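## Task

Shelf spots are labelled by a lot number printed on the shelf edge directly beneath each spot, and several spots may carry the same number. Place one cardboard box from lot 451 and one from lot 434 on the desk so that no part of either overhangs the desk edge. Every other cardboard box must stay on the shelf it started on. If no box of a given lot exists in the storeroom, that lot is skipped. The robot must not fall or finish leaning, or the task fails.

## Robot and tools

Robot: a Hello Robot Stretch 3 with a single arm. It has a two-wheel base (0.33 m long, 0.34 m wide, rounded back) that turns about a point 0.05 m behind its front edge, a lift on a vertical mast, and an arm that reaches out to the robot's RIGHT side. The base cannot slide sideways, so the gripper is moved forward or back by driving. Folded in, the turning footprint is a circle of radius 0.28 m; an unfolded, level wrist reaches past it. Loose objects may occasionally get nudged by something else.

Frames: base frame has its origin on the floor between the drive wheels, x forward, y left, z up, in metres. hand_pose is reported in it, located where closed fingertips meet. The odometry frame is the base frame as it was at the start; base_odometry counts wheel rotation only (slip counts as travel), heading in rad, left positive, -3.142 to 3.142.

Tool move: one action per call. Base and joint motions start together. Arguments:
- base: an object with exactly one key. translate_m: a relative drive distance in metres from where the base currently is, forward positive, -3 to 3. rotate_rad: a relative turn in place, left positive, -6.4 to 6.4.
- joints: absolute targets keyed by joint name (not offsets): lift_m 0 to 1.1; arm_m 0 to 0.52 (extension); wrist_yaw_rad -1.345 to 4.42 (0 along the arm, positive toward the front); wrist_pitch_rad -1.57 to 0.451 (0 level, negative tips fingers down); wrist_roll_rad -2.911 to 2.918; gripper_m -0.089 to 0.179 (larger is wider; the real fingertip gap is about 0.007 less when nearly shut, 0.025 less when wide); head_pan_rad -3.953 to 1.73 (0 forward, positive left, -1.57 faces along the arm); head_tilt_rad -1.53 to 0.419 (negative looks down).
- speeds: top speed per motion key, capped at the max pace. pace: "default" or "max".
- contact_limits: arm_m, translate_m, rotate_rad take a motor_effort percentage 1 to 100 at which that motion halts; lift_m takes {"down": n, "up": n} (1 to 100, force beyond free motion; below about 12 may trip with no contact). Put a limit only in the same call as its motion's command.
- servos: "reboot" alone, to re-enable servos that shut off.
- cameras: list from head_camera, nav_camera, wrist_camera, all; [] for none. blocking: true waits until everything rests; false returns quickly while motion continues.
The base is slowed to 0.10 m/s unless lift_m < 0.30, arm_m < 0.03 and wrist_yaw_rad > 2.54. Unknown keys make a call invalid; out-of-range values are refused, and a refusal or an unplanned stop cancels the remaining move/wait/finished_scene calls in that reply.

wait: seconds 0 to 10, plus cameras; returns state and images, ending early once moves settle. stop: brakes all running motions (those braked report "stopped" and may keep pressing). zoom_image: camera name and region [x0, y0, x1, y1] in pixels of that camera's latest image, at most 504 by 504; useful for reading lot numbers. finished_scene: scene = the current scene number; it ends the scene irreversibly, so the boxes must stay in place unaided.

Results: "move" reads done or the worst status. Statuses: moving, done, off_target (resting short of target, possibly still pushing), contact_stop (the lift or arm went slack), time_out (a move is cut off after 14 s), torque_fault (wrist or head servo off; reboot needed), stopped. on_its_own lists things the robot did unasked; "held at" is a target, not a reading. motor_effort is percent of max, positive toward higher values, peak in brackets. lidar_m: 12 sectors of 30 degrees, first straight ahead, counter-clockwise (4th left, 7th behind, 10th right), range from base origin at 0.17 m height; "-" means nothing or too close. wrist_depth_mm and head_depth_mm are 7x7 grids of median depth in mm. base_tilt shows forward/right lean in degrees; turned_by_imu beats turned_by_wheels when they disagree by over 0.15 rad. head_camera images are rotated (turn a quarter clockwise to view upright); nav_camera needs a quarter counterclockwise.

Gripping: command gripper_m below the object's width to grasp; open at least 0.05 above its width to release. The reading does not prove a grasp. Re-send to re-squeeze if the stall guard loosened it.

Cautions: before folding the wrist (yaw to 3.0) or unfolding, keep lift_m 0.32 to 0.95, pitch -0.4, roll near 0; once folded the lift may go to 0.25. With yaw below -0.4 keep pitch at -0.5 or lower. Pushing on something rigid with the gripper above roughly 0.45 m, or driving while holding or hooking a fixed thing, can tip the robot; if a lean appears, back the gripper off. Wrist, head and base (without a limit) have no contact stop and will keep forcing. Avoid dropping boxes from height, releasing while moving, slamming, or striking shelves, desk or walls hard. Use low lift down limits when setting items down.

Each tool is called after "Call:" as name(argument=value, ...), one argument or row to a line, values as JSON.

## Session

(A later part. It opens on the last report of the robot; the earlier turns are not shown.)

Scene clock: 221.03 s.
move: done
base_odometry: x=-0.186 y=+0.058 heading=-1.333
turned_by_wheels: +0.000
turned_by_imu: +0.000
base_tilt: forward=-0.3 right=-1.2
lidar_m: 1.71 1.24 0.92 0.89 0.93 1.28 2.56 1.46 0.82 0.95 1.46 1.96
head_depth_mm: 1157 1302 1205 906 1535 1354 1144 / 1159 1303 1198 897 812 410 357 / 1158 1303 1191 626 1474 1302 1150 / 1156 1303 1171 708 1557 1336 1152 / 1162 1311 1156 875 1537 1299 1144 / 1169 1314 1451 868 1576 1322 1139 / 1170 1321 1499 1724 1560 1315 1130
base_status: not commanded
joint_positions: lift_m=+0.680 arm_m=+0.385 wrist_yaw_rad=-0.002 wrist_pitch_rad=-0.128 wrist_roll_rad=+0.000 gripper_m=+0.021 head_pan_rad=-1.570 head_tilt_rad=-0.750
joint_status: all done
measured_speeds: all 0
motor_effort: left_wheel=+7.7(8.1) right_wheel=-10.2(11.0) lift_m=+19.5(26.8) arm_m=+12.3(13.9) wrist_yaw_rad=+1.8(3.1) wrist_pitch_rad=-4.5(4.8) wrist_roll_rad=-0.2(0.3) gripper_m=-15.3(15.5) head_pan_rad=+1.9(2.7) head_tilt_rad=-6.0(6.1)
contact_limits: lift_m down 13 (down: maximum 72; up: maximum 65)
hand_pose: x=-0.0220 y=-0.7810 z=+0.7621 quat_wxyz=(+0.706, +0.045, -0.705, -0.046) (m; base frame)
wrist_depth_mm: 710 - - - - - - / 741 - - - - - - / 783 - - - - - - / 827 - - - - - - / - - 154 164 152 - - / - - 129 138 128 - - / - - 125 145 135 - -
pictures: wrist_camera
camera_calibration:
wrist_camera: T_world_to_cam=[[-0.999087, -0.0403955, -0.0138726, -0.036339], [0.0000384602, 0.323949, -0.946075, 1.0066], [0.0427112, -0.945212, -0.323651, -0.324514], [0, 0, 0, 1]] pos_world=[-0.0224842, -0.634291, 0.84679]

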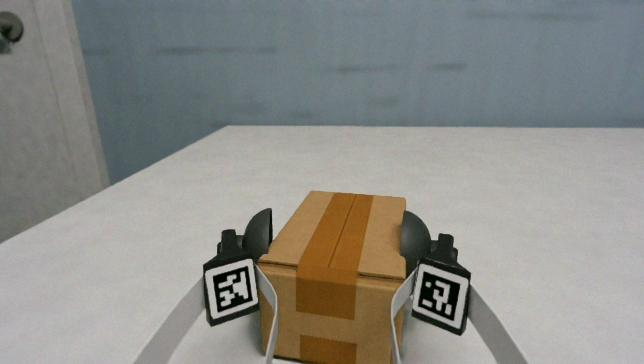

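Call:
move(
  joints={"lift_m": 0.69},
  cameras=[],
)

Call:
move(
  joints={"gripper_m": 0.17},
  cameras=[],
)

Call:
move(
  joints={"arm_m": 0.0, "head_pan_rad": 1.57, "head_tilt_rad": -0.2},
  speeds={"arm_m": 0.3},
  cameras=["wrist_camera", "nav_camera"],
)

Call:
move(
  joints={"wrist_yaw_rad": 3.0, "wrist_pitch_rad": -0.4, "gripper_m": 0.04},
  base={"rotate_rad": -0.126},
  pace="max",
  cameras=[],
)

Call:
move(
  joints={"lift_m": 0.27},
  pace="max",
  cameras=[],
)

Call:
move(
  base={"translate_m": -2.117},
  pace="max",
  cameras=["nav_camera"],
)

Call:
move(
  base={"rotate_rad": 1.697},
  joints={"head_pan_rad": -0.6, "head_tilt_rad": -0.3},
  pace="max",
  cameras=["nav_camera"],
)

Scene clock: 245.50 s.
move: done
base_odometry: x=-0.186 y=+0.058 heading=-1.333
turned_by_wheels: +0.000
turned_by_imu: +0.000
base_tilt: forward=-0.2 right=-1.2
lidar_m: 1.71 1.24 0.92 0.89 0.93 1.29 2.56 1.46 0.82 0.95 1.46 1.96
head_depth_mm: 1152 1302 1209 905 1542 1355 1148 / 1160 1298 1200 895 812 399 349 / 1156 1303 1184 625 1522 1311 1152 / 1158 1308 1172 698 1553 1330 1143 / 1165 1307 1157 878 1537 1296 1140 / 1166 1318 1442 870 1580 1317 1137 / 1176 1318 1507 1727 1555 1315 1134
base_status: not commanded
joint_positions: lift_m=+0.690 arm_m=+0.385 wrist_yaw_rad=-0.002 wrist_pitch_rad=-0.161 wrist_roll_rad=+0.000 gripper_m=+0.021 head_pan_rad=-1.570 head_tilt_rad=-0.750
joint_status: all done
measured_speeds: all 0
motor_effort: left_wheel=+7.6(8.0) right_wheel=-10.3(10.6) lift_m=+30.8(32.2) arm_m=+12.8(12.9) wrist_yaw_rad=+1.0(3.0) wrist_pitch_rad=+1.5(4.5) wrist_roll_rad=+0.0(0.3) gripper_m=-14.6(15.4) head_pan_rad=+2.1(2.5) head_tilt_rad=-5.4(5.4)
hand_pose: x=-0.0221 y=-0.7790 z=+0.7638 quat_wxyz=(+0.705, +0.056, -0.705, -0.058) (m; base frame)
wrist_depth_mm: 712 - - - - - - / 753 - - - - - - / 779 - - - - - - / - - - 197 - - - / - - 155 164 153 - - / - - 129 140 126 - - / - - 125 145 136 - -
pictures: none
No camera images: "cameras" was empty.

Scene clock: 247.53 s.
move: done
base_odometry: x=-0.186 y=+0.058 heading=-1.333
turned_by_wheels: +0.000
turned_by_imu: +0.000
base_tilt: forward=-0.3 right=-1.3
lidar_m: 1.71 1.24 0.92 0.89 0.92 1.28 2.56 1.46 0.82 0.95 1.46 1.96
head_depth_mm: 1152 1300 1206 903 1533 1358 1146 / 1152 1308 1199 898 810 400 349 / 1162 1296 1182 623 1505 1309 1149 / 1161 1315 1170 699 1548 1331 1153 / 1165 1307 1158 847 1541 1307 1139 / 1170 1307 1456 866 1570 1315 1138 / 1169 1316 1508 1727 1563 1305 1135
base_status: not commanded
joint_positions: lift_m=+0.690 arm_m=+0.385 wrist_yaw_rad=-0.002 wrist_pitch_rad=-0.164 wrist_roll_rad=+0.000 gripper_m=+0.170 head_pan_rad=-1.570 head_tilt_rad=-0.750
joint_status: all done
measured_speeds: all 0
motor_effort: left_wheel=+7.1(7.9) right_wheel=-9.8(10.6) lift_m=+28.6(31.3) arm_m=+11.8(12.5) wrist_yaw_rad=+1.4(2.5) wrist_pitch_rad=+2.2(2.2) wrist_roll_rad=-0.1(0.3) gripper_m=+0.5(84.5) head_pan_rad=+2.1(2.6) head_tilt_rad=-4.4(5.4)
hand_pose: x=-0.0220 y=-0.7788 z=+0.7631 quat_wxyz=(+0.705, +0.058, -0.704, -0.059) (m; base frame)
wrist_depth_mm: 708 - - - - - - / 735 - - - - - - / 781 - - - - - - / - - - 195 - - - / - 143 - 163 162 - - / - 124 - 139 132 - - / - - - 146 138 - 106
pictures: none
No camera images: "cameras" was empty.

Scene clock: 251.13 s.
move: done
base_odometry: x=-0.186 y=+0.058 heading=-1.333
turned_by_wheels: +0.000
turned_by_imu: +0.000
base_tilt: forward=-0.3 right=-1.2
lidar_m: 1.71 1.24 0.92 0.89 0.93 1.28 2.56 1.46 0.82 0.95 1.45 1.96
head_depth_mm: 785 809 833 861 884 919 944 / 787 804 830 856 880 909 938 / - 808 831 853 882 910 939 / - 805 829 853 880 909 942 / - 804 831 855 881 906 936 / - 806 828 854 881 911 938 / - 805 828 852 880 908 939
base_status: not commanded
joint_positions: lift_m=+0.690 arm_m=+0.001 wrist_yaw_rad=-0.002 wrist_pitch_rad=-0.165 wrist_roll_rad=+0.000 gripper_m=+0.170 head_pan_rad=+1.573 head_tilt_rad=-0.200
joint_status: all done
measured_speeds: all 0
motor_effort: left_wheel=+7.4(8.3) right_wheel=-9.3(10.9) lift_m=+23.8(28.7) arm_m=-12.9(14.8) wrist_yaw_rad=+1.3(2.4) wrist_pitch_rad=+2.3(2.4) wrist_roll_rad=+0.0(0.3) gripper_m=+0.7(1.0) head_pan_rad=-2.8(5.5) head_tilt_rad=-2.5(8.0)
hand_pose: x=-0.0220 y=-0.3943 z=+0.7628 quat_wxyz=(+0.705, +0.058, -0.704, -0.059) (m; base frame)
wrist_depth_mm: - - - - - - - / - - - - - - - / - - - 497 - - - / - - - - - - - / - - - - - 639 - / 123 141 - - - - - / 116 - - - - - 106
pictures: nav_camera (sideways), wrist_camera
camera_calibration:
nav_camera: T_world_to_cam=[[-0.0174455, 0.172198, 0.984908, -1.23895], [0.999773, 0.0150189, 0.015083, 0.0244265], [-0.012195, 0.984948, -0.172421, 0.177763], [0, 0, 0, 1]] pos_world=[-0.0438672, 0.0378911, 1.25053]
wrist_camera: T_world_to_cam=[[-0.99907, -0.0402607, -0.0154134, -0.0194157], [-0.0000620541, 0.358876, -0.933385, 0.886127], [0.0431103, -0.932516, -0.358545, 0.072882], [0, 0, 0, 1]] pos_world=[-0.0224847, -0.250828, 0.85293]

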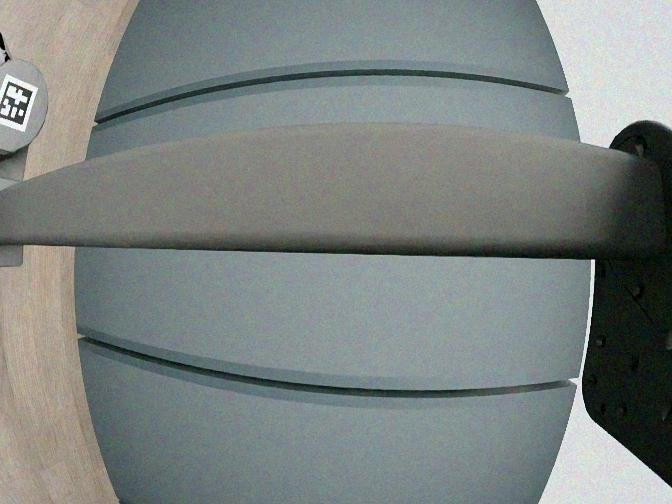

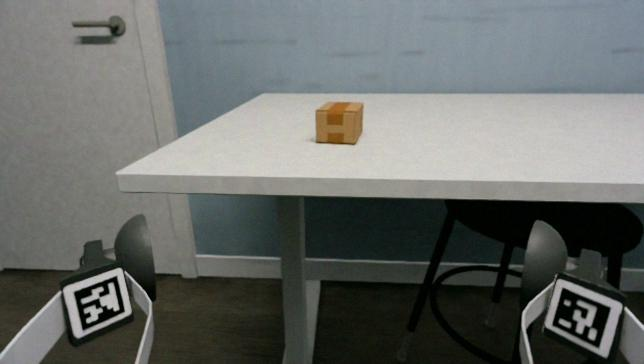

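Scene clock: 252.97 s.
move: done
base_odometry: x=-0.186 y=+0.058 heading=-1.459
turned_by_wheels: -0.126
turned_by_imu: -0.124
base_tilt: forward=-0.3 right=-1.2
lidar_m: 1.71 1.42 0.96 0.89 0.90 1.15 2.56 2.23 0.82 0.95 1.42 1.78
head_depth_mm: 822 849 873 904 934 966 999 / 820 836 867 894 922 956 984 / - 822 848 873 905 936 970 / - 813 839 864 892 921 953 / - 801 826 853 879 908 937 / - 791 811 837 865 891 926 / - 778 800 827 853 881 907
base_status: done
joint_positions: lift_m=+0.690 arm_m=+0.001 wrist_yaw_rad=+2.997 wrist_pitch_rad=-0.412 wrist_roll_rad=+0.000 gripper_m=+0.040 head_pan_rad=+1.570 head_tilt_rad=-0.200
joint_status: all done
measured_speeds: all 0
motor_effort: left_wheel=+7.3(12.1) right_wheel=-9.7(14.2) lift_m=+28.2(28.2) arm_m=-11.9(13.5) wrist_yaw_rad=+2.2(6.4) wrist_pitch_rad=+1.8(3.2) wrist_roll_rad=-0.1(0.3) gripper_m=+0.1(82.4) head_pan_rad=-3.1(3.8) head_tilt_rad=-2.1(3.5)
hand_pose: x=+0.0112 y=+0.0772 z=+0.7040 quat_wxyz=(+0.195, +0.700, +0.095, +0.680) (m; base frame)
wrist_depth_mm: - 137 - - - - - / - 147 - - - - - / 878 161 196 - - - - / 988 182 - - - - - / - - 202 - - - - / - - 127 964 129 967 980 / 867 900 260 871 847 854 845
pictures: none
No camera images: "cameras" was empty.

Scene clock: 256.57 s.
move: done
base_odometry: x=-0.186 y=+0.058 heading=-1.459
turned_by_wheels: +0.000
turned_by_imu: +0.000
base_tilt: forward=-0.2 right=-1.2
lidar_m: 1.71 1.42 0.95 0.89 0.90 1.15 2.56 2.23 0.82 0.95 1.41 1.78
head_depth_mm: 824 847 876 903 933 967 1003 / 819 840 866 896 919 962 980 / - 826 850 873 906 937 971 / - 816 837 862 890 920 955 / - 800 821 850 877 904 937 / - 791 814 838 861 894 922 / - 782 803 826 852 879 906
base_status: not commanded
joint_positions: lift_m=+0.270 arm_m=+0.001 wrist_yaw_rad=+2.997 wrist_pitch_rad=-0.414 wrist_roll_rad=+0.000 gripper_m=+0.040 head_pan_rad=+1.570 head_tilt_rad=-0.200
joint_status: all done
measured_speeds: all 0
motor_effort: left_wheel=+7.5(8.0) right_wheel=-9.8(10.4) lift_m=+26.0(26.1) arm_m=-6.5(11.8) wrist_yaw_rad=+2.9(3.6) wrist_pitch_rad=+2.3(2.3) wrist_roll_rad=+0.0(0.3) gripper_m=+0.3(0.9) head_pan_rad=-2.6(3.9) head_tilt_rad=-2.1(3.4)
hand_pose: x=+0.0112 y=+0.0770 z=+0.2835 quat_wxyz=(+0.195, +0.700, +0.095, +0.680) (m; base frame)
wrist_depth_mm: - 137 - - - - - / - 147 - - - - - / 846 161 802 891 873 844 849 / 713 186 656 691 697 685 677 / 588 562 202 558 548 568 566 / 500 497 127 289 129 485 482 / 270 269 249 259 407 422 423
pictures: none
No camera images: "cameras" was empty.

Scene clock: 265.07 s.
move: done
base_odometry: x=-0.423 y=+2.162 heading=-1.459
turned_by_wheels: +0.000
turned_by_imu: -0.002
base_tilt: forward=-0.3 right=-1.1
lidar_m: 3.78 1.07 0.86 2.12 0.76 0.51 0.48 0.48 0.61 1.33 1.49 1.50
head_depth_mm: 2001 2052 1116 1106 1100 1095 1095 / 1989 2035 2086 2167 2251 2276 1739 / - 2028 2069 2139 2214 2218 1738 / - 1984 2040 2107 2169 2242 1718 / - 1948 2018 2070 2141 2195 1710 / - 1930 1988 2052 2116 2141 1700 / - 1913 1939 2010 2071 2101 1691
base_status: done
joint_positions: lift_m=+0.270 arm_m=+0.001 wrist_yaw_rad=+2.997 wrist_pitch_rad=-0.414 wrist_roll_rad=+0.000 gripper_m=+0.040 head_pan_rad=+1.570 head_tilt_rad=-0.200
joint_status: not commanded
measured_speeds: all 0
motor_effort: left_wheel=-0.2(10.7) right_wheel=-5.7(18.0) lift_m=+25.0(30.6) arm_m=+6.0(6.8) wrist_yaw_rad=+0.7(3.7) wrist_pitch_rad=+2.1(2.3) wrist_roll_rad=+0.0(0.3) gripper_m=+0.2(1.0) head_pan_rad=-1.3(3.3) head_tilt_rad=-1.7(2.8)
hand_pose: x=+0.0111 y=+0.0770 z=+0.2835 quat_wxyz=(+0.195, +0.700, +0.096, +0.680) (m; base frame)
wrist_depth_mm: - 137 - - - 758 - / - 147 - - - 815 - / 824 162 830 882 876 865 834 / 714 186 642 694 694 687 676 / 592 562 202 556 546 565 561 / 501 496 127 288 129 486 481 / 270 270 248 259 405 424 421
pictures: nav_camera (sideways)
camera_calibration:
nav_camera: T_world_to_cam=[[-0.0168913, 0.172852, 0.984803, -1.23875], [0.999817, 0.0117844, 0.0150804, 0.0244344], [-0.00899868, 0.984877, -0.173019, 0.178447], [0, 0, 0, 1]] pos_world=[-0.0437481, 0.0380829, 1.25043]

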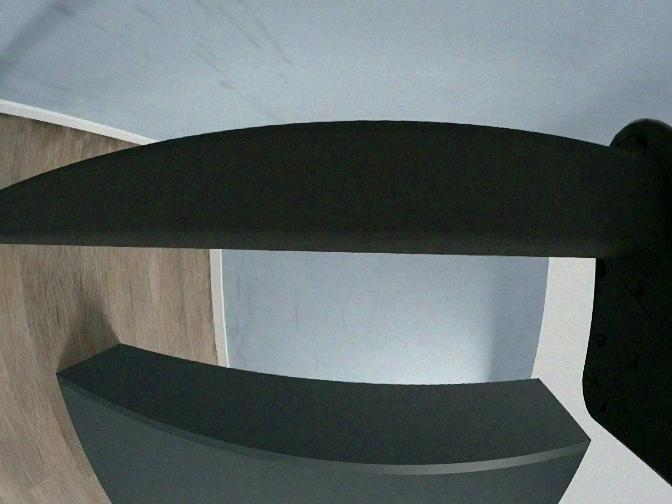

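Scene clock: 267.40 s.
move: done
base_odometry: x=-0.423 y=+2.162 heading=+0.238
turned_by_wheels: +1.697
turned_by_imu: +1.663
base_tilt: forward=-0.4 right=-1.1
lidar_m: 1.87 0.68 0.49 0.47 0.49 0.67 1.62 1.50 1.83 2.63 0.95 0.86
head_depth_mm: 875 934 1001 1087 1170 1277 1393 / 799 850 902 968 1037 1121 1223 / 740 773 823 875 932 1001 1083 / 800 826 862 897 934 980 1031 / 931 974 1018 1069 1121 1184 1246 / 1930 2006 2104 2255 2355 1969 1518 / 1849 1933 2002 2110 2219 1961 1524
base_status: done
joint_positions: lift_m=+0.270 arm_m=+0.001 wrist_yaw_rad=+2.997 wrist_pitch_rad=-0.414 wrist_roll_rad=+0.000 gripper_m=+0.040 head_pan_rad=-0.608 head_tilt_rad=-0.302
joint_status: all done
measured_speeds: translate_m=+0.000 rotate_rad=+0.000 lift_m=+0.000 arm_m=+0.000 wrist_yaw_rad=+0.000 wrist_pitch_rad=+0.000 wrist_roll_rad=+0.000 head_pan_rad=+0.024 head_tilt_rad=+0.000
motor_effort: left_wheel=-7.0(15.1) right_wheel=+7.9(14.4) lift_m=+27.2(27.6) arm_m=-4.3(6.4) wrist_yaw_rad=+2.3(3.6) wrist_pitch_rad=+2.2(2.3) wrist_roll_rad=-0.1(0.3) gripper_m=-0.1(0.9) head_pan_rad=+3.0(5.2) head_tilt_rad=-0.5(5.7)
hand_pose: x=+0.0111 y=+0.0770 z=+0.2835 quat_wxyz=(+0.195, +0.700, +0.096, +0.680) (m; base frame)
wrist_depth_mm: 445 137 464 476 492 508 521 / 482 147 503 521 530 550 564 / 522 161 537 580 593 602 622 / 547 182 189 - - 667 652 / 568 548 201 551 554 566 564 / 501 494 127 290 130 480 479 / 271 270 248 259 404 422 420
pictures: nav_camera (sideways)
camera_calibration:
nav_camera: T_world_to_cam=[[0.233076, -0.141399, 0.962124, -1.21065], [-0.55932, -0.828839, 0.0136857, 0.0357055], [0.79551, -0.541325, -0.27227, 0.302755], [0, 0, 0, 1]] pos_world=[0.0613003, 0.0222981, 1.24674]

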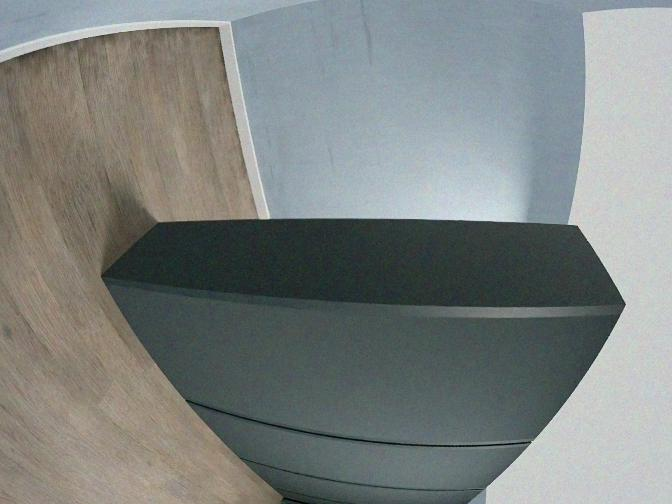

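Call:
move(
  base={"translate_m": 1.64},
  joints={"head_pan_rad": -1.57, "head_tilt_rad": -0.68},
  pace="max",
  cameras=[],
)

Call:
move(
  base={"rotate_rad": -1.571},
  pace="max",
  cameras=[],
)

Call:
move(
  base={"translate_m": 0.95},
  pace="max",
  cameras=["nav_camera","head_camera"],
)

Call:
move(
  base={"translate_m": 0.9},
  pace="max",
  cameras=["head_camera"],
)

Scene clock: 289.70 s.
move: done
base_odometry: x=+1.171 y=+2.548 heading=+0.238
turned_by_wheels: +0.000
turned_by_imu: +0.001
base_tilt: forward=-0.4 right=-1.2
lidar_m: 0.50 0.52 0.50 0.48 0.50 0.68 1.87 0.77 0.74 1.96 0.71 0.52
head_depth_mm: 1961 1515 1500 1513 1627 1368 1181 / 2596 2249 2425 2055 1712 1408 1194 / 3484 3843 3055 2187 1704 1404 1191 / 3549 - 3035 2173 1685 1401 1185 / 3501 3802 2981 2148 1683 1377 1179 / 2198 2242 2333 2060 1672 1377 1169 / 1449 1469 1509 1546 1538 1365 1164
base_status: done
joint_positions: lift_m=+0.270 arm_m=+0.001 wrist_yaw_rad=+2.997 wrist_pitch_rad=-0.414 wrist_roll_rad=+0.000 gripper_m=+0.040 head_pan_rad=-1.570 head_tilt_rad=-0.680
joint_status: all done
measured_speeds: all 0
motor_effort: left_wheel=-3.0(13.1) right_wheel=+7.0(15.3) lift_m=+24.3(31.0) arm_m=-7.2(13.3) wrist_yaw_rad=+1.9(3.3) wrist_pitch_rad=+2.2(2.3) wrist_roll_rad=+0.0(0.3) gripper_m=-0.1(0.8) head_pan_rad=+3.0(4.3) head_tilt_rad=+3.3(6.2)
hand_pose: x=+0.0111 y=+0.0770 z=+0.2835 quat_wxyz=(+0.195, +0.700, +0.096, +0.680) (m; base frame)
wrist_depth_mm: 445 137 471 481 500 512 524 / 484 147 506 526 541 561 551 / 537 161 545 575 593 601 603 / 569 182 188 - 640 659 548 / 561 547 202 551 549 567 544 / 502 498 127 288 129 482 480 / 270 270 249 260 405 423 423
pictures: none
No camera images: "cameras" was empty.

Scene clock: 291.83 s.
move: done
base_odometry: x=+1.171 y=+2.548 heading=-1.333
turned_by_wheels: -1.571
turned_by_imu: -1.541
base_tilt: forward=-0.3 right=-1.1
lidar_m: 1.83 0.70 0.52 0.50 0.52 0.50 0.48 0.50 0.70 2.00 0.75 0.74
head_depth_mm: 1461 1421 1381 1349 1309 1278 1161 / 2233 2116 2058 1972 1669 1421 1192 / 2695 3014 2921 2210 1694 1400 1186 / 2722 3018 3029 2178 1696 1392 1181 / 2699 2984 2983 2167 1695 1375 1172 / 2691 3026 2981 2147 1671 1372 1176 / 2698 2845 2833 2133 1665 1365 1168
base_status: done
joint_positions: lift_m=+0.270 arm_m=+0.001 wrist_yaw_rad=+2.997 wrist_pitch_rad=-0.414 wrist_roll_rad=+0.000 gripper_m=+0.040 head_pan_rad=-1.570 head_tilt_rad=-0.679
joint_status: not commanded
measured_speeds: all 0
motor_effort: left_wheel=+6.6(15.1) right_wheel=-8.9(14.4) lift_m=+24.7(25.5) arm_m=-12.6(13.3) wrist_yaw_rad=+1.2(3.1) wrist_pitch_rad=+2.2(2.3) wrist_roll_rad=-0.1(0.3) gripper_m=+0.4(0.9) head_pan_rad=+2.7(3.7) head_tilt_rad=+1.8(3.4)
hand_pose: x=+0.0111 y=+0.0770 z=+0.2835 quat_wxyz=(+0.195, +0.700, +0.096, +0.680) (m; base frame)
wrist_depth_mm: 471 137 492 503 510 525 534 / 512 148 520 534 540 - - / 544 161 170 - - - - / - 179 188 - 658 657 655 / 587 567 203 557 548 567 566 / 493 499 127 288 129 482 481 / 269 270 248 259 407 423 420
pictures: none
No camera images: "cameras" was empty.

Scene clock: 296.37 s.
move: done
base_odometry: x=+1.395 y=+1.625 heading=-1.333
turned_by_wheels: +0.000
turned_by_imu: +0.001
base_tilt: forward=-0.3 right=-1.2
lidar_m: 1.77 0.68 0.50 0.48 0.50 0.70 1.42 1.48 0.64 0.97 0.70 0.76
head_depth_mm: 791 882 745 914 961 885 1129 / 793 881 737 1142 1012 900 1138 / 790 879 726 1146 1007 894 1139 / 793 886 678 1146 1002 888 1133 / 794 886 678 1133 994 881 1121 / 798 890 700 1128 985 1203 1125 / 798 881 692 1123 982 1199 1122
base_status: done
joint_positions: lift_m=+0.270 arm_m=+0.001 wrist_yaw_rad=+2.998 wrist_pitch_rad=-0.414 wrist_roll_rad=+0.000 gripper_m=+0.040 head_pan_rad=-1.570 head_tilt_rad=-0.679
joint_status: not commanded
measured_speeds: all 0
motor_effort: left_wheel=+6.7(13.1) right_wheel=+0.0(14.0) lift_m=+26.4(26.8) arm_m=-10.2(12.9) wrist_yaw_rad=+1.5(2.8) wrist_pitch_rad=+2.1(2.3) wrist_roll_rad=-0.2(0.3) gripper_m=+0.4(1.0) head_pan_rad=+2.7(3.9) head_tilt_rad=+0.6(2.3)
hand_pose: x=+0.0110 y=+0.0770 z=+0.2835 quat_wxyz=(+0.195, +0.700, +0.096, +0.680) (m; base frame)
wrist_depth_mm: 457 137 475 489 492 508 516 / 502 148 511 527 538 538 - / 531 161 171 - - - - / - 178 188 - - 649 652 / 581 546 202 555 550 566 560 / 500 497 127 290 129 478 480 / 271 270 247 259 408 419 418
pictures: head_camera (sideways), nav_camera (sideways)
camera_calibration:
head_camera: T_world_to_cam=[[-0.046845, 0.586082, -0.808897, 1.06808], [0.9975, -0.0154493, -0.0689611, 0.0832773], [-0.0529137, -0.810105, -0.583893, 0.715799], [0, 0, 0, 1]] pos_world=[0.00484049, -0.0448212, 1.28766]
nav_camera: T_world_to_cam=[[0.0176487, -0.607554, 0.794082, -0.990188], [-0.999785, -0.0193769, 0.00739525, 0.0466998], [0.0108938, -0.794042, -0.607766, 0.744095], [0, 0, 0, 1]] pos_world=[0.0560593, -0.00984558, 1.23818]

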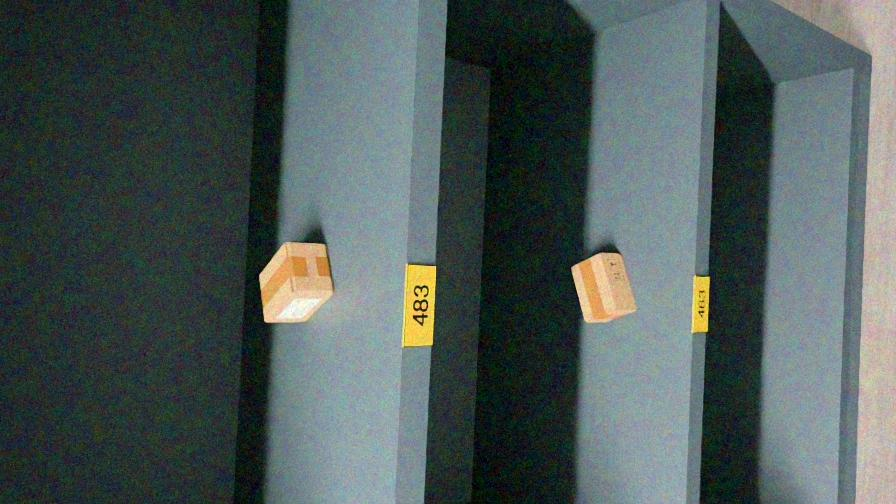

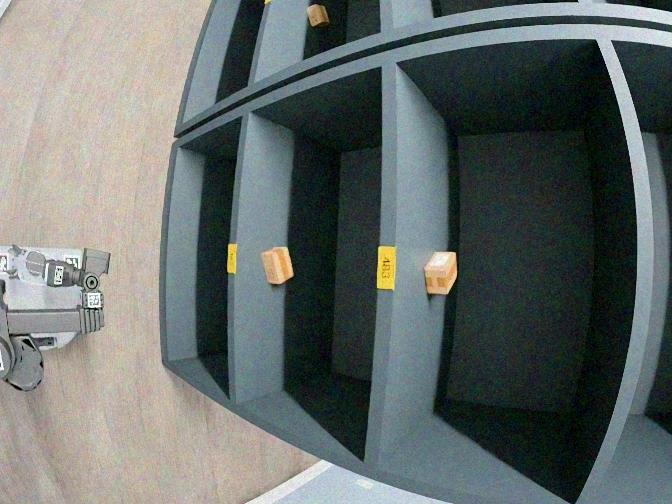

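Scene clock: 300.70 s.
move: done
base_odometry: x=+1.607 y=+0.750 heading=-1.333
turned_by_wheels: +0.000
turned_by_imu: +0.001
base_tilt: forward=-0.1 right=-1.3
lidar_m: 1.70 0.65 0.48 0.47 0.49 0.68 1.98 1.37 0.63 0.99 0.74 0.79
head_depth_mm: 802 882 744 811 898 884 1122 / 805 893 735 1133 1016 901 1122 / 804 896 726 1153 1005 1219 1138 / 806 900 719 1144 1002 1214 1135 / 806 901 645 1139 981 1214 1136 / 810 898 641 1154 983 1206 1125 / 816 891 689 1152 979 1201 1120
base_status: done
joint_positions: lift_m=+0.270 arm_m=+0.001 wrist_yaw_rad=+2.998 wrist_pitch_rad=-0.414 wrist_roll_rad=+0.000 gripper_m=+0.040 head_pan_rad=-1.570 head_tilt_rad=-0.679
joint_status: not commanded
measured_speeds: all 0
motor_effort: left_wheel=+4.8(14.1) right_wheel=+2.5(14.5) lift_m=+27.6(28.0) arm_m=-8.8(11.3) wrist_yaw_rad=+1.5(3.2) wrist_pitch_rad=+2.2(2.4) wrist_roll_rad=+0.1(0.3) gripper_m=+0.6(0.9) head_pan_rad=+1.8(3.0) head_tilt_rad=-2.0(2.1)
hand_pose: x=+0.0110 y=+0.0770 z=+0.2835 quat_wxyz=(+0.195, +0.700, +0.096, +0.680) (m; base frame)
wrist_depth_mm: 445 137 463 470 480 495 503 / 484 147 492 510 526 531 542 / 527 162 196 545 - - - / - 178 187 - - 623 648 / 566 545 202 558 552 567 565 / 497 498 127 289 129 487 479 / 270 269 248 259 406 423 419
pictures: head_camera (sideways)
camera_calibration:
head_camera: T_world_to_cam=[[-0.046845, 0.586082, -0.808897, 1.06808], [0.9975, -0.0154493, -0.0689611, 0.0832773], [-0.0529137, -0.810105, -0.583893, 0.715799], [0, 0, 0, 1]] pos_world=[0.00484049, -0.0448212, 1.28766]

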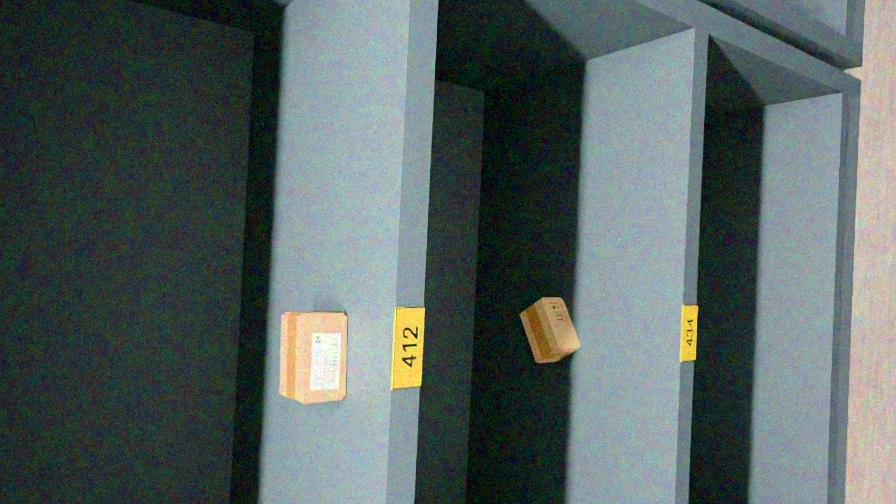

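Call:
move(
  base={"translate_m": 0.05},
  joints={"lift_m": 0.515},
  pace="max",
  cameras=[],
)

Call:
move(
  joints={"wrist_yaw_rad": 0.3, "gripper_m": 0.179},
  pace="max",
  cameras=[],
)

Call:
move(
  joints={"wrist_pitch_rad": -0.15, "arm_m": 0.12},
  cameras=["wrist_camera"],
)

Scene clock: 326.97 s.
move: done
base_odometry: x=+1.619 y=+0.702 heading=-1.333
turned_by_wheels: +0.000
turned_by_imu: +0.000
base_tilt: forward=-0.3 right=-1.3
lidar_m: 1.70 0.65 0.48 0.47 0.49 0.67 1.96 1.38 0.66 0.99 0.71 1.43
head_depth_mm: 808 897 748 932 972 905 1116 / 806 895 737 1159 1015 904 1144 / 806 895 726 1152 1009 1220 1143 / 809 900 681 1142 996 1219 1142 / 808 904 638 1146 984 1210 1136 / 810 901 700 1152 988 1205 1127 / 813 891 692 1145 977 1199 1119
base_status: done
joint_positions: lift_m=+0.515 arm_m=+0.001 wrist_yaw_rad=+2.998 wrist_pitch_rad=-0.415 wrist_roll_rad=+0.000 gripper_m=+0.040 head_pan_rad=-1.570 head_tilt_rad=-0.679
joint_status: all done
measured_speeds: all 0
motor_effort: left_wheel=+6.4(13.0) right_wheel=+1.0(10.4) lift_m=+27.6(33.8) arm_m=-6.4(7.9) wrist_yaw_rad=+0.7(2.7) wrist_pitch_rad=+2.2(2.4) wrist_roll_rad=-0.1(0.4) gripper_m=+0.4(0.8) head_pan_rad=+1.1(1.9) head_tilt_rad=-3.6(4.3)
hand_pose: x=+0.0110 y=+0.0769 z=+0.5284 quat_wxyz=(+0.195, +0.700, +0.096, +0.680) (m; base frame)
wrist_depth_mm: 445 137 457 470 483 493 498 / 482 148 493 511 523 533 538 / 524 162 523 544 - - - / - 178 188 - - - - / - - 200 - 152 - - / - - 127 737 127 764 763 / 694 709 260 693 662 671 665
pictures: none
No camera images: "cameras" was empty.

Scene clock: 328.90 s.
move: done
base_odometry: x=+1.619 y=+0.702 heading=-1.333
turned_by_wheels: +0.000
turned_by_imu: +0.000
base_tilt: forward=-0.3 right=-1.2
lidar_m: 1.70 0.65 0.48 0.47 0.49 0.68 1.97 1.38 0.66 0.99 0.71 1.43
head_depth_mm: 806 894 746 929 970 901 1120 / 806 896 736 1162 1011 902 1143 / 810 896 727 1159 1011 1228 1133 / 809 902 681 1147 1000 1218 1135 / 812 903 639 1140 981 1209 1129 / 813 899 700 1148 986 1202 1122 / 811 893 692 1147 982 1198 1121
base_status: not commanded
joint_positions: lift_m=+0.515 arm_m=+0.001 wrist_yaw_rad=+0.303 wrist_pitch_rad=-0.415 wrist_roll_rad=+0.000 gripper_m=+0.179 head_pan_rad=-1.570 head_tilt_rad=-0.679
joint_status: all done
measured_speeds: all 0
motor_effort: left_wheel=+6.5(6.9) right_wheel=+0.6(1.7) lift_m=+23.1(27.9) arm_m=-5.2(7.0) wrist_yaw_rad=-2.8(8.3) wrist_pitch_rad=+2.2(2.4) wrist_roll_rad=+0.0(0.3) gripper_m=+0.7(83.7) head_pan_rad=+0.3(1.7) head_tilt_rad=-4.6(5.3)
hand_pose: x=+0.0456 y=-0.3601 z=+0.5284 quat_wxyz=(+0.706, +0.249, -0.662, -0.040) (m; base frame)
wrist_depth_mm: 418 470 489 486 434 468 463 / 458 414 375 346 344 337 332 / - 496 - 337 302 283 266 / - - - - - - - / - 144 820 - - - - / 123 140 - - - - - / 658 675 669 - - - 105
pictures: none
No camera images: "cameras" was empty.

Scene clock: 331.03 s.
move: done
base_odometry: x=+1.619 y=+0.702 heading=-1.333
turned_by_wheels: +0.000
turned_by_imu: +0.000
base_tilt: forward=-0.3 right=-1.2
lidar_m: 1.70 0.65 0.48 0.47 0.49 0.67 1.97 1.38 0.66 0.99 0.71 1.44
head_depth_mm: 804 893 745 934 971 906 1124 / 806 898 737 1162 1015 907 1141 / 807 899 728 1156 1012 1226 520 / 810 899 678 1142 996 889 563 / 809 900 637 1148 987 884 1107 / 814 897 699 1150 987 879 1124 / 811 890 690 1148 980 1201 1121
base_status: not commanded
joint_positions: lift_m=+0.515 arm_m=+0.120 wrist_yaw_rad=+0.303 wrist_pitch_rad=-0.172 wrist_roll_rad=+0.000 gripper_m=+0.179 head_pan_rad=-1.570 head_tilt_rad=-0.679
joint_status: all done
measured_speeds: all 0
motor_effort: left_wheel=+6.5(7.0) right_wheel=+0.8(1.8) lift_m=+27.6(27.6) arm_m=+12.8(14.8) wrist_yaw_rad=-3.5(5.0) wrist_pitch_rad=+3.6(5.3) wrist_roll_rad=-0.1(0.3) gripper_m=+0.9(1.1) head_pan_rad=+0.5(1.3) head_tilt_rad=-5.4(6.1)
hand_pose: x=+0.0526 y=-0.5020 z=+0.5861 quat_wxyz=(+0.706, +0.167, -0.687, +0.046) (m; base frame)
wrist_depth_mm: 391 474 - - - - - / 405 484 - - - - - / 409 499 - - 379 - - / 389 392 389 388 377 385 381 / 325 281 282 281 280 280 293 / 118 140 258 235 220 219 219 / 436 - - - 212 197 105
pictures: wrist_camera
camera_calibration:
wrist_camera: T_world_to_cam=[[-0.940923, -0.338254, -0.0157385, -0.104368], [-0.109755, 0.348615, -0.930818, 0.758854], [0.32034, -0.8741, -0.365145, -0.0755163], [0, 0, 0, 1]] pos_world=[0.00927659, -0.36586, 0.677138]

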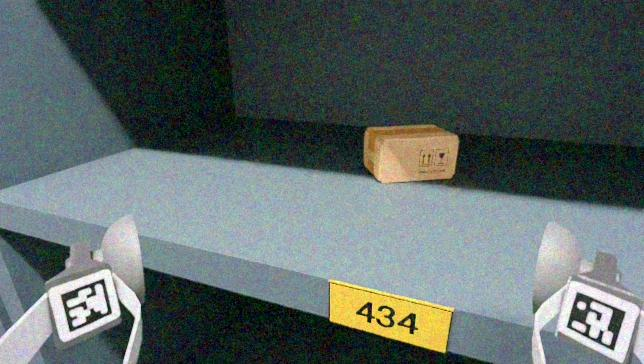

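Call:
move(
  base={"translate_m": -0.007},
  joints={"arm_m": 0.37, "lift_m": 0.507},
  contact_limits={"arm_m": 30},
  cameras=["wrist_camera"],
)

Call:
move(
  joints={"gripper_m": 0.04},
  cameras=[],
)

Call:
move(
  joints={"lift_m": 0.56},
  cameras=["wrist_camera"],
)

Scene clock: 350.33 s.
move: done
base_odometry: x=+1.617 y=+0.709 heading=-1.333
turned_by_wheels: +0.000
turned_by_imu: +0.000
base_tilt: forward=-0.4 right=-1.1
lidar_m: 1.70 0.65 0.48 0.47 0.49 0.67 1.97 1.38 0.65 0.99 0.71 0.78
head_depth_mm: 804 895 743 918 957 901 1100 / 805 897 735 1157 1017 1194 1134 / 808 898 727 1159 1008 655 571 / 807 899 681 1141 960 1217 1134 / 809 904 634 1144 962 1203 1132 / 815 893 698 1144 987 1210 1121 / 814 889 689 1149 977 1196 1121
base_status: done
joint_positions: lift_m=+0.507 arm_m=+0.370 wrist_yaw_rad=+0.303 wrist_pitch_rad=-0.172 wrist_roll_rad=+0.000 gripper_m=+0.179 head_pan_rad=-1.570 head_tilt_rad=-0.680
joint_status: all done
measured_speeds: all 0
motor_effort: left_wheel=-4.5(7.0) right_wheel=-8.0(11.9) lift_m=+29.7(33.4) arm_m=+12.7(15.1) wrist_yaw_rad=-3.1(4.0) wrist_pitch_rad=+3.5(3.7) wrist_roll_rad=-0.2(0.4) gripper_m=+0.6(1.3) head_pan_rad=-0.5(0.9) head_tilt_rad=-5.0(6.1)
contact_limits: arm_m 30 (drawing in: default 31, maximum 55; extending or still: default 40, maximum 69)
hand_pose: x=+0.0526 y=-0.7521 z=+0.5782 quat_wxyz=(+0.706, +0.166, -0.687, +0.046) (m; base frame)
wrist_depth_mm: 394 450 - - - - - / 412 468 - - - - - / 414 472 - - - - - / 367 367 365 362 335 333 312 / 282 251 238 165 173 262 276 / 118 144 198 154 164 205 205 / 159 170 164 162 169 164 107
pictures: wrist_camera
camera_calibration:
wrist_camera: T_world_to_cam=[[-0.940989, -0.338073, -0.0157183, -0.189051], [-0.109527, 0.348144, -0.931021, 0.838487], [0.320225, -0.874358, -0.364628, -0.297398], [0, 0, 0, 1]] pos_world=[0.00917664, -0.61586, 0.669237]

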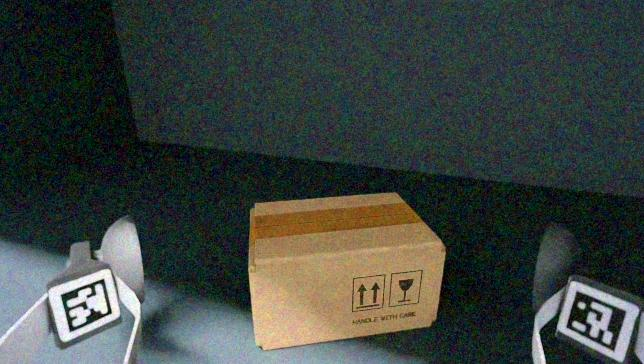

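Scene clock: 352.27 s.
move: done
base_odometry: x=+1.617 y=+0.709 heading=-1.333
turned_by_wheels: +0.000
turned_by_imu: +0.000
base_tilt: forward=-0.3 right=-1.2
lidar_m: 1.70 0.65 0.48 0.47 0.49 0.67 1.97 1.38 0.65 0.99 0.71 0.78
head_depth_mm: 806 896 744 922 956 902 1102 / 807 896 734 1159 1016 1190 1135 / 805 896 724 1152 1011 653 570 / 809 901 680 1147 970 1220 1140 / 809 898 636 1142 962 1212 1129 / 811 895 698 1148 985 1207 1129 / 814 889 690 1151 978 1199 1122
base_status: not commanded
joint_positions: lift_m=+0.507 arm_m=+0.370 wrist_yaw_rad=+0.301 wrist_pitch_rad=-0.172 wrist_roll_rad=+0.000 gripper_m=+0.041 head_pan_rad=-1.570 head_tilt_rad=-0.680
joint_status: all done
measured_speeds: all 0
motor_effort: left_wheel=-4.5(5.1) right_wheel=-7.5(9.2) lift_m=+28.3(29.9) arm_m=+11.5(13.2) wrist_yaw_rad=-2.0(4.1) wrist_pitch_rad=+3.5(3.7) wrist_roll_rad=-0.3(0.3) gripper_m=-16.2(89.5) head_pan_rad=-0.5(1.3) head_tilt_rad=-5.0(5.9)
contact_limits: arm_m 30 (drawing in: default 31, maximum 55; extending or still: default 40, maximum 69)
hand_pose: x=+0.0521 y=-0.7522 z=+0.5782 quat_wxyz=(+0.706, +0.166, -0.687, +0.045) (m; base frame)
wrist_depth_mm: 402 - - - - - - / 414 477 - - - - - / 418 474 - - - - - / 365 366 368 362 334 335 312 / 265 266 156 164 164 261 261 / 209 207 134 156 160 205 205 / 178 165 159 164 169 120 169
pictures: none
No camera images: "cameras" was empty.

Scene clock: 353.57 s.
move: done
base_odometry: x=+1.617 y=+0.709 heading=-1.333
turned_by_wheels: +0.000
turned_by_imu: +0.000
base_tilt: forward=-0.3 right=-1.2
lidar_m: 1.70 0.65 0.48 0.47 0.49 0.68 1.97 1.38 0.65 0.99 0.72 0.78
head_depth_mm: 803 894 744 917 959 903 1100 / 806 896 734 1160 1015 896 1123 / 806 894 725 1156 950 602 1117 / 809 901 680 1142 763 1220 1136 / 812 900 634 1149 951 1213 1128 / 810 896 698 1147 986 1204 1126 / 813 891 689 1154 977 1201 1119
base_status: not commanded
joint_positions: lift_m=+0.560 arm_m=+0.370 wrist_yaw_rad=+0.301 wrist_pitch_rad=-0.175 wrist_roll_rad=+0.000 gripper_m=+0.041 head_pan_rad=-1.570 head_tilt_rad=-0.680
joint_status: all done
measured_speeds: all 0
motor_effort: left_wheel=-4.6(5.0) right_wheel=-7.6(8.8) lift_m=+29.5(34.3) arm_m=+10.9(12.0) wrist_yaw_rad=-1.0(1.8) wrist_pitch_rad=+4.3(4.3) wrist_roll_rad=-0.1(0.3) gripper_m=-16.5(16.8) head_pan_rad=-1.1(1.4) head_tilt_rad=-5.5(5.7)
contact_limits: arm_m 30 (drawing in: default 31, maximum 55; extending or still: default 40, maximum 69)
hand_pose: x=+0.0520 y=-0.7520 z=+0.6304 quat_wxyz=(+0.706, +0.167, -0.687, +0.044) (m; base frame)
wrist_depth_mm: 405 450 - - - - - / 406 471 - - - - - / 414 483 - - - - - / 425 470 465 - - - - / 365 367 156 165 158 343 325 / 288 287 146 156 159 285 284 / 237 221 161 167 227 123 235
pictures: wrist_camera
camera_calibration:
wrist_camera: T_world_to_cam=[[-0.941705, -0.336069, -0.0158116, -0.187136], [-0.109795, 0.351403, -0.929764, 0.888579], [0.318021, -0.873827, -0.367817, -0.275596], [0, 0, 0, 1]] pos_world=[0.00898011, -0.615963, 0.721841]

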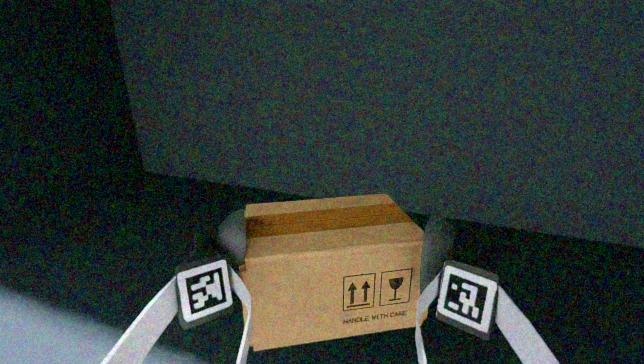

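Call:
move(
  joints={"arm_m": 0.0},
  speeds={"arm_m": 0.35},
  cameras=[],
)

Call:
move(
  base={"translate_m": -1.0},
  joints={"wrist_yaw_rad": 0.0, "lift_m": 0.8, "head_pan_rad": 0.0, "head_tilt_rad": -0.3},
  cameras=["wrist_camera"],
)

Call:
move(
  base={"translate_m": -0.86},
  cameras=[],
)

Call:
move(
  base={"rotate_rad": -1.571},
  cameras=["nav_camera"],
)

Call:
move(
  base={"translate_m": 1.3},
  cameras=["nav_camera"],
)

Scene clock: 387.97 s.
move: done
base_odometry: x=+1.617 y=+0.709 heading=-1.333
turned_by_wheels: +0.000
turned_by_imu: +0.000
base_tilt: forward=-0.3 right=-1.3
lidar_m: 1.69 0.65 0.48 0.47 0.49 0.68 1.97 1.38 0.66 0.99 0.72 0.78
head_depth_mm: 805 899 743 919 954 907 1102 / 804 894 735 1161 1017 1187 1141 / 808 898 725 1148 1005 1215 1139 / 809 901 679 1145 996 889 1132 / 813 901 636 1144 997 850 1106 / 813 896 698 1149 986 1206 1125 / 814 892 690 1153 976 1195 1126
base_status: not commanded
joint_positions: lift_m=+0.560 arm_m=+0.001 wrist_yaw_rad=+0.301 wrist_pitch_rad=-0.175 wrist_roll_rad=+0.000 gripper_m=+0.041 head_pan_rad=-1.570 head_tilt_rad=-0.680
joint_status: all done
measured_speeds: all 0
motor_effort: left_wheel=-4.3(5.0) right_wheel=-8.1(9.1) lift_m=+30.9(32.0) arm_m=-12.8(14.8) wrist_yaw_rad=-2.4(2.7) wrist_pitch_rad=+4.3(4.4) wrist_roll_rad=-0.1(0.3) gripper_m=-16.8(16.8) head_pan_rad=-1.3(2.1) head_tilt_rad=-3.4(4.8)
hand_pose: x=+0.0520 y=-0.3825 z=+0.6303 quat_wxyz=(+0.706, +0.167, -0.687, +0.044) (m; base frame)
wrist_depth_mm: 415 491 - - - - - / 434 479 - - - - - / 455 490 - - - - - / 490 480 472 470 497 503 497 / - 473 155 165 160 365 365 / - 126 146 156 159 301 296 / - - 156 163 - 104 294
pictures: none
No camera images: "cameras" was empty.

Scene clock: 399.10 s.
move: done
base_odometry: x=+1.381 y=+1.680 heading=-1.333
turned_by_wheels: +0.000
turned_by_imu: +0.000
base_tilt: forward=-0.4 right=-1.2
lidar_m: 1.76 0.68 0.50 0.48 0.51 0.70 1.36 1.43 0.61 0.97 0.74 0.75
head_depth_mm: 1985 2130 2010 1479 1539 1605 1473 / 2876 2523 2290 2403 2492 1994 1540 / 2937 3038 3175 3384 2935 2026 1538 / 2908 3069 3215 3353 2874 2017 1535 / 2889 3011 3190 3359 2837 1991 1528 / 1962 2009 2073 2130 2199 1909 1529 / 1344 1378 1393 1428 1440 1487 1424
base_status: done
joint_positions: lift_m=+0.800 arm_m=+0.001 wrist_yaw_rad=+0.003 wrist_pitch_rad=-0.176 wrist_roll_rad=+0.000 gripper_m=+0.041 head_pan_rad=+0.000 head_tilt_rad=-0.300
joint_status: all done
measured_speeds: all 0
motor_effort: left_wheel=-5.4(11.6) right_wheel=-6.2(14.4) lift_m=+24.0(34.7) arm_m=-10.8(13.3) wrist_yaw_rad=-4.0(6.6) wrist_pitch_rad=+4.3(4.4) wrist_roll_rad=+0.0(0.4) gripper_m=-16.1(16.7) head_pan_rad=-3.1(5.7) head_tilt_rad=-2.8(8.5)
hand_pose: x=-0.0208 y=-0.3936 z=+0.8702 quat_wxyz=(+0.705, +0.063, -0.704, -0.061) (m; base frame)
wrist_depth_mm: 260 261 250 247 243 240 234 / - - - - - - - / - - - - - 697 - / - - - - - - - / - - 155 165 157 753 - / 660 - 146 156 160 - - / - - 156 164 - 104 -
pictures: wrist_camera
camera_calibration:
wrist_camera: T_world_to_cam=[[-0.998875, -0.0446837, -0.0159068, -0.0178839], [-0.00169975, 0.368878, -0.929476, 0.986481], [0.0474002, -0.928403, -0.368539, 0.122418], [0, 0, 0, 1]] pos_world=[-0.0219896, -0.251038, 0.961742]

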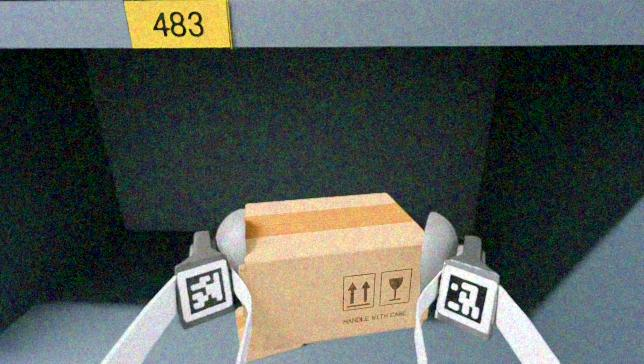

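Scene clock: 408.83 s.
move: done
base_odometry: x=+1.178 y=+2.516 heading=-1.332
turned_by_wheels: +0.000
turned_by_imu: +0.000
base_tilt: forward=-0.3 right=-1.3
lidar_m: 1.82 0.70 0.52 0.50 0.52 0.53 0.51 0.54 0.74 2.15 0.71 0.73
head_depth_mm: 1995 2078 2173 1428 1454 1523 1474 / 2857 2515 2234 2325 2419 1981 1547 / 3076 3823 - - 2881 2010 1545 / 3143 3797 - - 2877 2003 1530 / 2921 3803 - - 2865 1988 1536 / 2023 2094 2151 2221 2264 1920 1516 / 1396 1411 1439 1467 1499 1531 1451
base_status: done
joint_positions: lift_m=+0.800 arm_m=+0.001 wrist_yaw_rad=+0.003 wrist_pitch_rad=-0.176 wrist_roll_rad=+0.000 gripper_m=+0.041 head_pan_rad=+0.000 head_tilt_rad=-0.300
joint_status: not commanded
measured_speeds: all 0
motor_effort: left_wheel=-1.0(11.6) right_wheel=-10.3(14.1) lift_m=+25.0(26.1) arm_m=-9.6(11.7) wrist_yaw_rad=-3.7(4.4) wrist_pitch_rad=+4.3(4.4) wrist_roll_rad=+0.0(0.3) gripper_m=-16.0(16.8) head_pan_rad=-2.9(3.9) head_tilt_rad=-1.9(3.7)
hand_pose: x=-0.0208 y=-0.3936 z=+0.8702 quat_wxyz=(+0.705, +0.063, -0.704, -0.061) (m; base frame)
wrist_depth_mm: - - - - - - 631 / - - - - - - 622 / - - - - - - 627 / - - - - - - 618 / - - 155 165 165 - 624 / - - 146 156 159 123 620 / - 948 160 167 - 120 612
pictures: none
No camera images: "cameras" was empty.

Scene clock: 412.43 s.
move: done
base_odometry: x=+1.178 y=+2.516 heading=-2.903
turned_by_wheels: -1.571
turned_by_imu: -1.546
base_tilt: forward=-0.5 right=-1.2
lidar_m: 2.27 0.72 0.74 1.75 0.69 0.52 0.50 0.52 0.53 0.51 0.54 0.75
head_depth_mm: 1617 1586 1537 1499 1459 1441 1419 / 2507 2427 2331 2242 2194 1937 1547 / 2826 2937 3075 3230 2933 2012 1540 / 2788 2929 3070 3264 2871 2010 1538 / 2834 2961 3072 3220 2880 1999 1525 / 2826 2935 3112 3245 2828 1976 1522 / 2844 2961 3121 3191 2790 1956 1522
base_status: done
joint_positions: lift_m=+0.800 arm_m=+0.001 wrist_yaw_rad=+0.003 wrist_pitch_rad=-0.176 wrist_roll_rad=+0.000 gripper_m=+0.041 head_pan_rad=+0.000 head_tilt_rad=-0.300
joint_status: not commanded
measured_speeds: all 0
motor_effort: left_wheel=+7.7(12.2) right_wheel=-9.8(13.9) lift_m=+25.6(26.3) arm_m=-12.8(13.3) wrist_yaw_rad=-2.7(3.9) wrist_pitch_rad=+4.3(4.4) wrist_roll_rad=-0.2(0.3) gripper_m=-16.2(16.9) head_pan_rad=-3.2(3.6) head_tilt_rad=-0.6(2.2)
hand_pose: x=-0.0208 y=-0.3936 z=+0.8702 quat_wxyz=(+0.705, +0.063, -0.704, -0.061) (m; base frame)
wrist_depth_mm: 259 253 248 243 239 234 229 / 272 266 261 255 250 245 240 / 289 281 275 268 265 260 253 / 308 299 293 282 278 274 267 / 327 320 156 165 160 286 282 / 350 337 146 156 159 303 300 / 374 370 160 168 339 123 320
pictures: nav_camera (sideways)
camera_calibration:
nav_camera: T_world_to_cam=[[0.270384, 0.017056, 0.962601, -1.21146], [0.0143349, -0.999804, 0.0136886, 0.0322223], [0.962646, 0.0100976, -0.270576, 0.299477], [0, 0, 0, 1]] pos_world=[0.0388089, 0.0498547, 1.24675]

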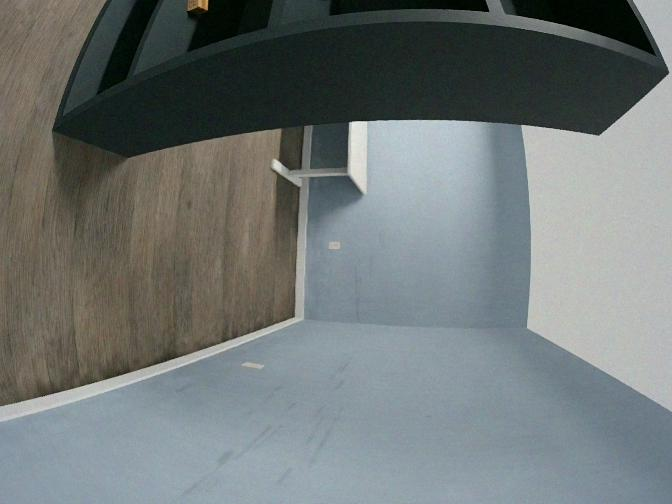

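Scene clock: 426.57 s.
move: done
base_odometry: x=-0.085 y=+2.208 heading=-2.903
turned_by_wheels: +0.000
turned_by_imu: +0.000
base_tilt: forward=-0.2 right=-1.2
lidar_m: 1.95 1.73 2.58 1.15 0.59 0.68 1.79 0.76 0.57 0.56 0.58 0.82
head_depth_mm: 1657 1694 1653 1617 1594 1557 1465 / 1683 1768 1843 1957 2035 1943 1553 / 1681 1762 1852 1939 2047 2020 1542 / 1708 1776 1846 1967 2035 2012 1533 / 1692 1775 1869 1964 2080 2000 1530 / 1697 1783 1869 1963 2071 1986 1525 / 1705 1788 1866 1946 2050 1967 1516
base_status: done
joint_positions: lift_m=+0.800 arm_m=+0.001 wrist_yaw_rad=+0.003 wrist_pitch_rad=-0.176 wrist_roll_rad=+0.000 gripper_m=+0.041 head_pan_rad=+0.000 head_tilt_rad=-0.300
joint_status: not commanded
measured_speeds: all 0
motor_effort: left_wheel=+4.5(11.9) right_wheel=+4.9(11.0) lift_m=+26.6(27.7) arm_m=-9.9(13.2) wrist_yaw_rad=-2.8(4.6) wrist_pitch_rad=+4.4(4.4) wrist_roll_rad=+0.1(0.4) gripper_m=-16.7(16.8) head_pan_rad=-2.7(3.8) head_tilt_rad=+1.5(2.1)
hand_pose: x=-0.0209 y=-0.3936 z=+0.8702 quat_wxyz=(+0.705, +0.063, -0.704, -0.062) (m; base frame)
wrist_depth_mm: 299 291 288 282 276 272 265 / 317 310 305 299 290 284 277 / 335 329 319 310 307 299 293 / 355 350 339 326 324 317 309 / 381 367 156 165 160 334 328 / 411 391 146 156 160 350 347 / 437 422 160 168 394 123 373
pictures: nav_camera (sideways)
camera_calibration:
nav_camera: T_world_to_cam=[[0.270384, 0.017056, 0.962601, -1.21146], [0.0143349, -0.999804, 0.0136886, 0.0322223], [0.962646, 0.0100976, -0.270576, 0.299477], [0, 0, 0, 1]] pos_world=[0.0388089, 0.0498547, 1.24675]

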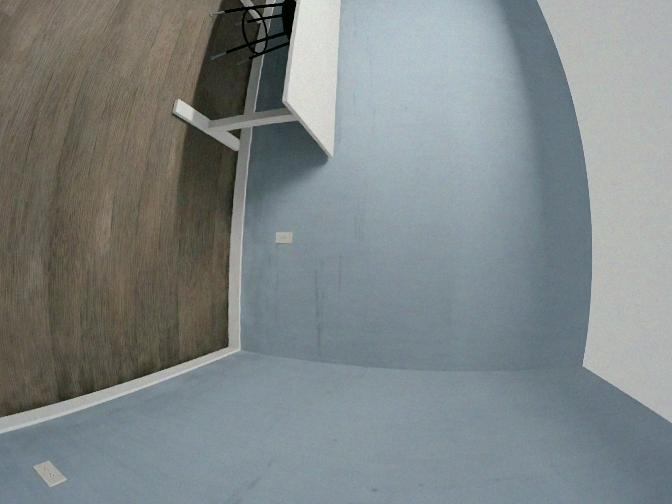

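Call:
move(
  base={"rotate_rad": 1.122},
  joints={"head_pan_rad": -1.57, "head_tilt_rad": -0.75},
  cameras=[],
)

Call:
move(
  base={"translate_m": 1.27},
  cameras=[],
)

Call:
move(
  base={"rotate_rad": 0.449},
  cameras=["head_camera"],
)

Scene clock: 441.43 s.
move: done
base_odometry: x=-0.085 y=+2.208 heading=-1.781
turned_by_wheels: +1.122
turned_by_imu: +1.104
base_tilt: forward=-0.3 right=-1.1
lidar_m: 2.10 0.94 0.57 0.73 1.59 0.72 0.57 0.56 0.60 0.88 1.96 1.72
head_depth_mm: 679 718 765 819 888 964 - / 775 838 898 981 1069 1163 - / 917 996 1086 1207 1232 1254 - / 1113 1229 1378 1569 543 344 356 / 1411 1617 1878 1901 1530 1315 1142 / 1656 1855 2105 1940 1578 1314 1137 / 1590 1762 1995 1948 1557 1309 1128
base_status: done
joint_positions: lift_m=+0.800 arm_m=+0.001 wrist_yaw_rad=+0.002 wrist_pitch_rad=-0.176 wrist_roll_rad=+0.000 gripper_m=+0.041 head_pan_rad=-1.573 head_tilt_rad=-0.752
joint_status: all done
measured_speeds: all 0
motor_effort: left_wheel=-8.5(12.6) right_wheel=+8.1(13.0) lift_m=+27.8(28.4) arm_m=-12.3(12.8) wrist_yaw_rad=-3.4(4.0) wrist_pitch_rad=+4.3(4.4) wrist_roll_rad=+0.0(0.3) gripper_m=-16.1(16.7) head_pan_rad=+3.7(5.2) head_tilt_rad=+2.6(6.7)
hand_pose: x=-0.0209 y=-0.3936 z=+0.8702 quat_wxyz=(+0.705, +0.063, -0.704, -0.062) (m; base frame)
wrist_depth_mm: - - - - 602 484 382 / - - - - 614 498 389 / - - - - - 505 398 / - - - - - 525 402 / - - 155 164 158 515 409 / - - 146 156 160 496 419 / - - 160 167 173 123 426
pictures: none
No camera images: "cameras" was empty.

Scene clock: 455.27 s.
move: done
base_odometry: x=-0.351 y=+0.967 heading=-1.781
turned_by_wheels: +0.000
turned_by_imu: +0.000
base_tilt: forward=-0.2 right=-1.2
lidar_m: 2.23 2.43 1.10 0.86 0.85 0.91 1.74 1.70 1.82 1.01 0.94 0.93
head_depth_mm: 1518 1744 2068 2032 1636 1390 - / 1440 1646 1930 2022 1622 1381 - / 1377 1568 1806 1945 1517 1280 - / 1319 1484 1667 985 543 344 1083 / 1260 1414 1151 940 1461 1323 1142 / 1207 1354 1145 893 1586 1314 1136 / 1159 1294 1127 858 1556 1306 1135
base_status: done
joint_positions: lift_m=+0.800 arm_m=+0.001 wrist_yaw_rad=+0.002 wrist_pitch_rad=-0.176 wrist_roll_rad=+0.000 gripper_m=+0.041 head_pan_rad=-1.570 head_tilt_rad=-0.750
joint_status: not commanded
measured_speeds: all 0
motor_effort: left_wheel=+3.2(10.5) right_wheel=+6.7(14.1) lift_m=+28.6(29.5) arm_m=-8.7(13.5) wrist_yaw_rad=-1.4(4.4) wrist_pitch_rad=+4.3(4.5) wrist_roll_rad=+0.0(0.4) gripper_m=-16.2(16.9) head_pan_rad=+3.8(4.2) head_tilt_rad=+2.1(3.8)
hand_pose: x=-0.0209 y=-0.3936 z=+0.8702 quat_wxyz=(+0.705, +0.063, -0.704, -0.062) (m; base frame)
wrist_depth_mm: - - - - - - - / - - - - - - - / - - - - - - - / - - - 647 - - - / - - 155 165 165 - - / - 425 146 155 160 - - / - - 160 167 - 124 -
pictures: none
No camera images: "cameras" was empty.

Scene clock: 457.10 s.
move: done
base_odometry: x=-0.351 y=+0.967 heading=-1.333
turned_by_wheels: +0.449
turned_by_imu: +0.441
base_tilt: forward=-0.3 right=-1.2
lidar_m: 2.58 1.18 0.88 0.85 0.88 1.76 1.70 1.77 1.02 0.94 0.93 2.03
head_depth_mm: 1191 1341 1451 903 1640 1389 - / 1187 1341 1201 899 1568 1375 - / 1194 1345 1185 918 1459 1278 - / 1200 1351 1168 917 544 344 1085 / 1204 1352 1159 905 1522 1320 1139 / 1201 1353 1147 899 1543 1323 1140 / 1206 1352 1134 891 1555 1305 1132
base_status: done
joint_positions: lift_m=+0.800 arm_m=+0.001 wrist_yaw_rad=+0.002 wrist_pitch_rad=-0.176 wrist_roll_rad=+0.000 gripper_m=+0.041 head_pan_rad=-1.570 head_tilt_rad=-0.750
joint_status: not commanded
measured_speeds: all 0
motor_effort: left_wheel=-7.9(12.7) right_wheel=+8.5(12.3) lift_m=+29.0(29.5) arm_m=-9.3(9.8) wrist_yaw_rad=-2.2(3.5) wrist_pitch_rad=+4.3(4.4) wrist_roll_rad=-0.3(0.3) gripper_m=-16.1(16.7) head_pan_rad=+3.8(4.2) head_tilt_rad=+2.7(3.2)
hand_pose: x=-0.0209 y=-0.3936 z=+0.8702 quat_wxyz=(+0.705, +0.063, -0.704, -0.062) (m; base frame)
wrist_depth_mm: - - - - - - - / - - - - - - - / - - - - - - - / - - - - - - - / - - 155 166 157 - - / - 126 146 156 160 - - / - - 159 167 - 123 -
pictures: head_camera (sideways)
camera_calibration:
head_camera: T_world_to_cam=[[-0.0468577, 0.641547, -0.765651, 1.0117], [0.997489, -0.0107023, -0.0700137, 0.0846319], [-0.0531113, -0.767009, -0.639435, 0.788026], [0, 0, 0, 1]] pos_world=[0.00483989, -0.0437284, 1.28443]

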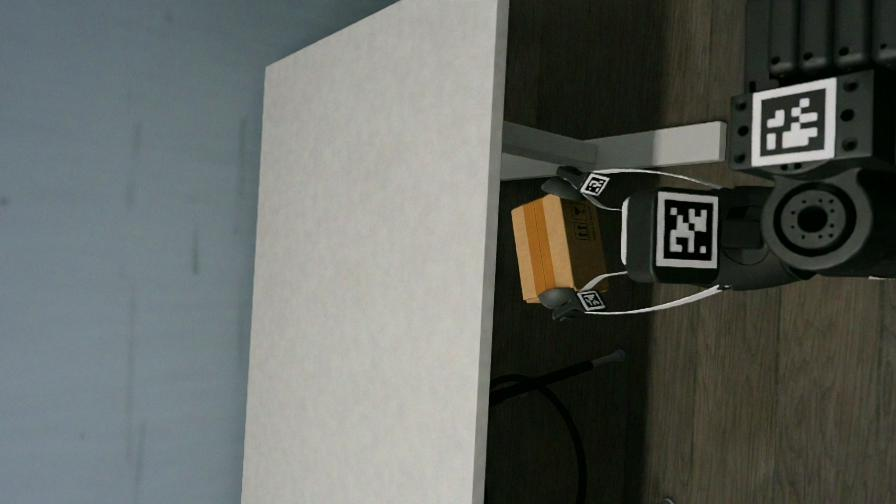

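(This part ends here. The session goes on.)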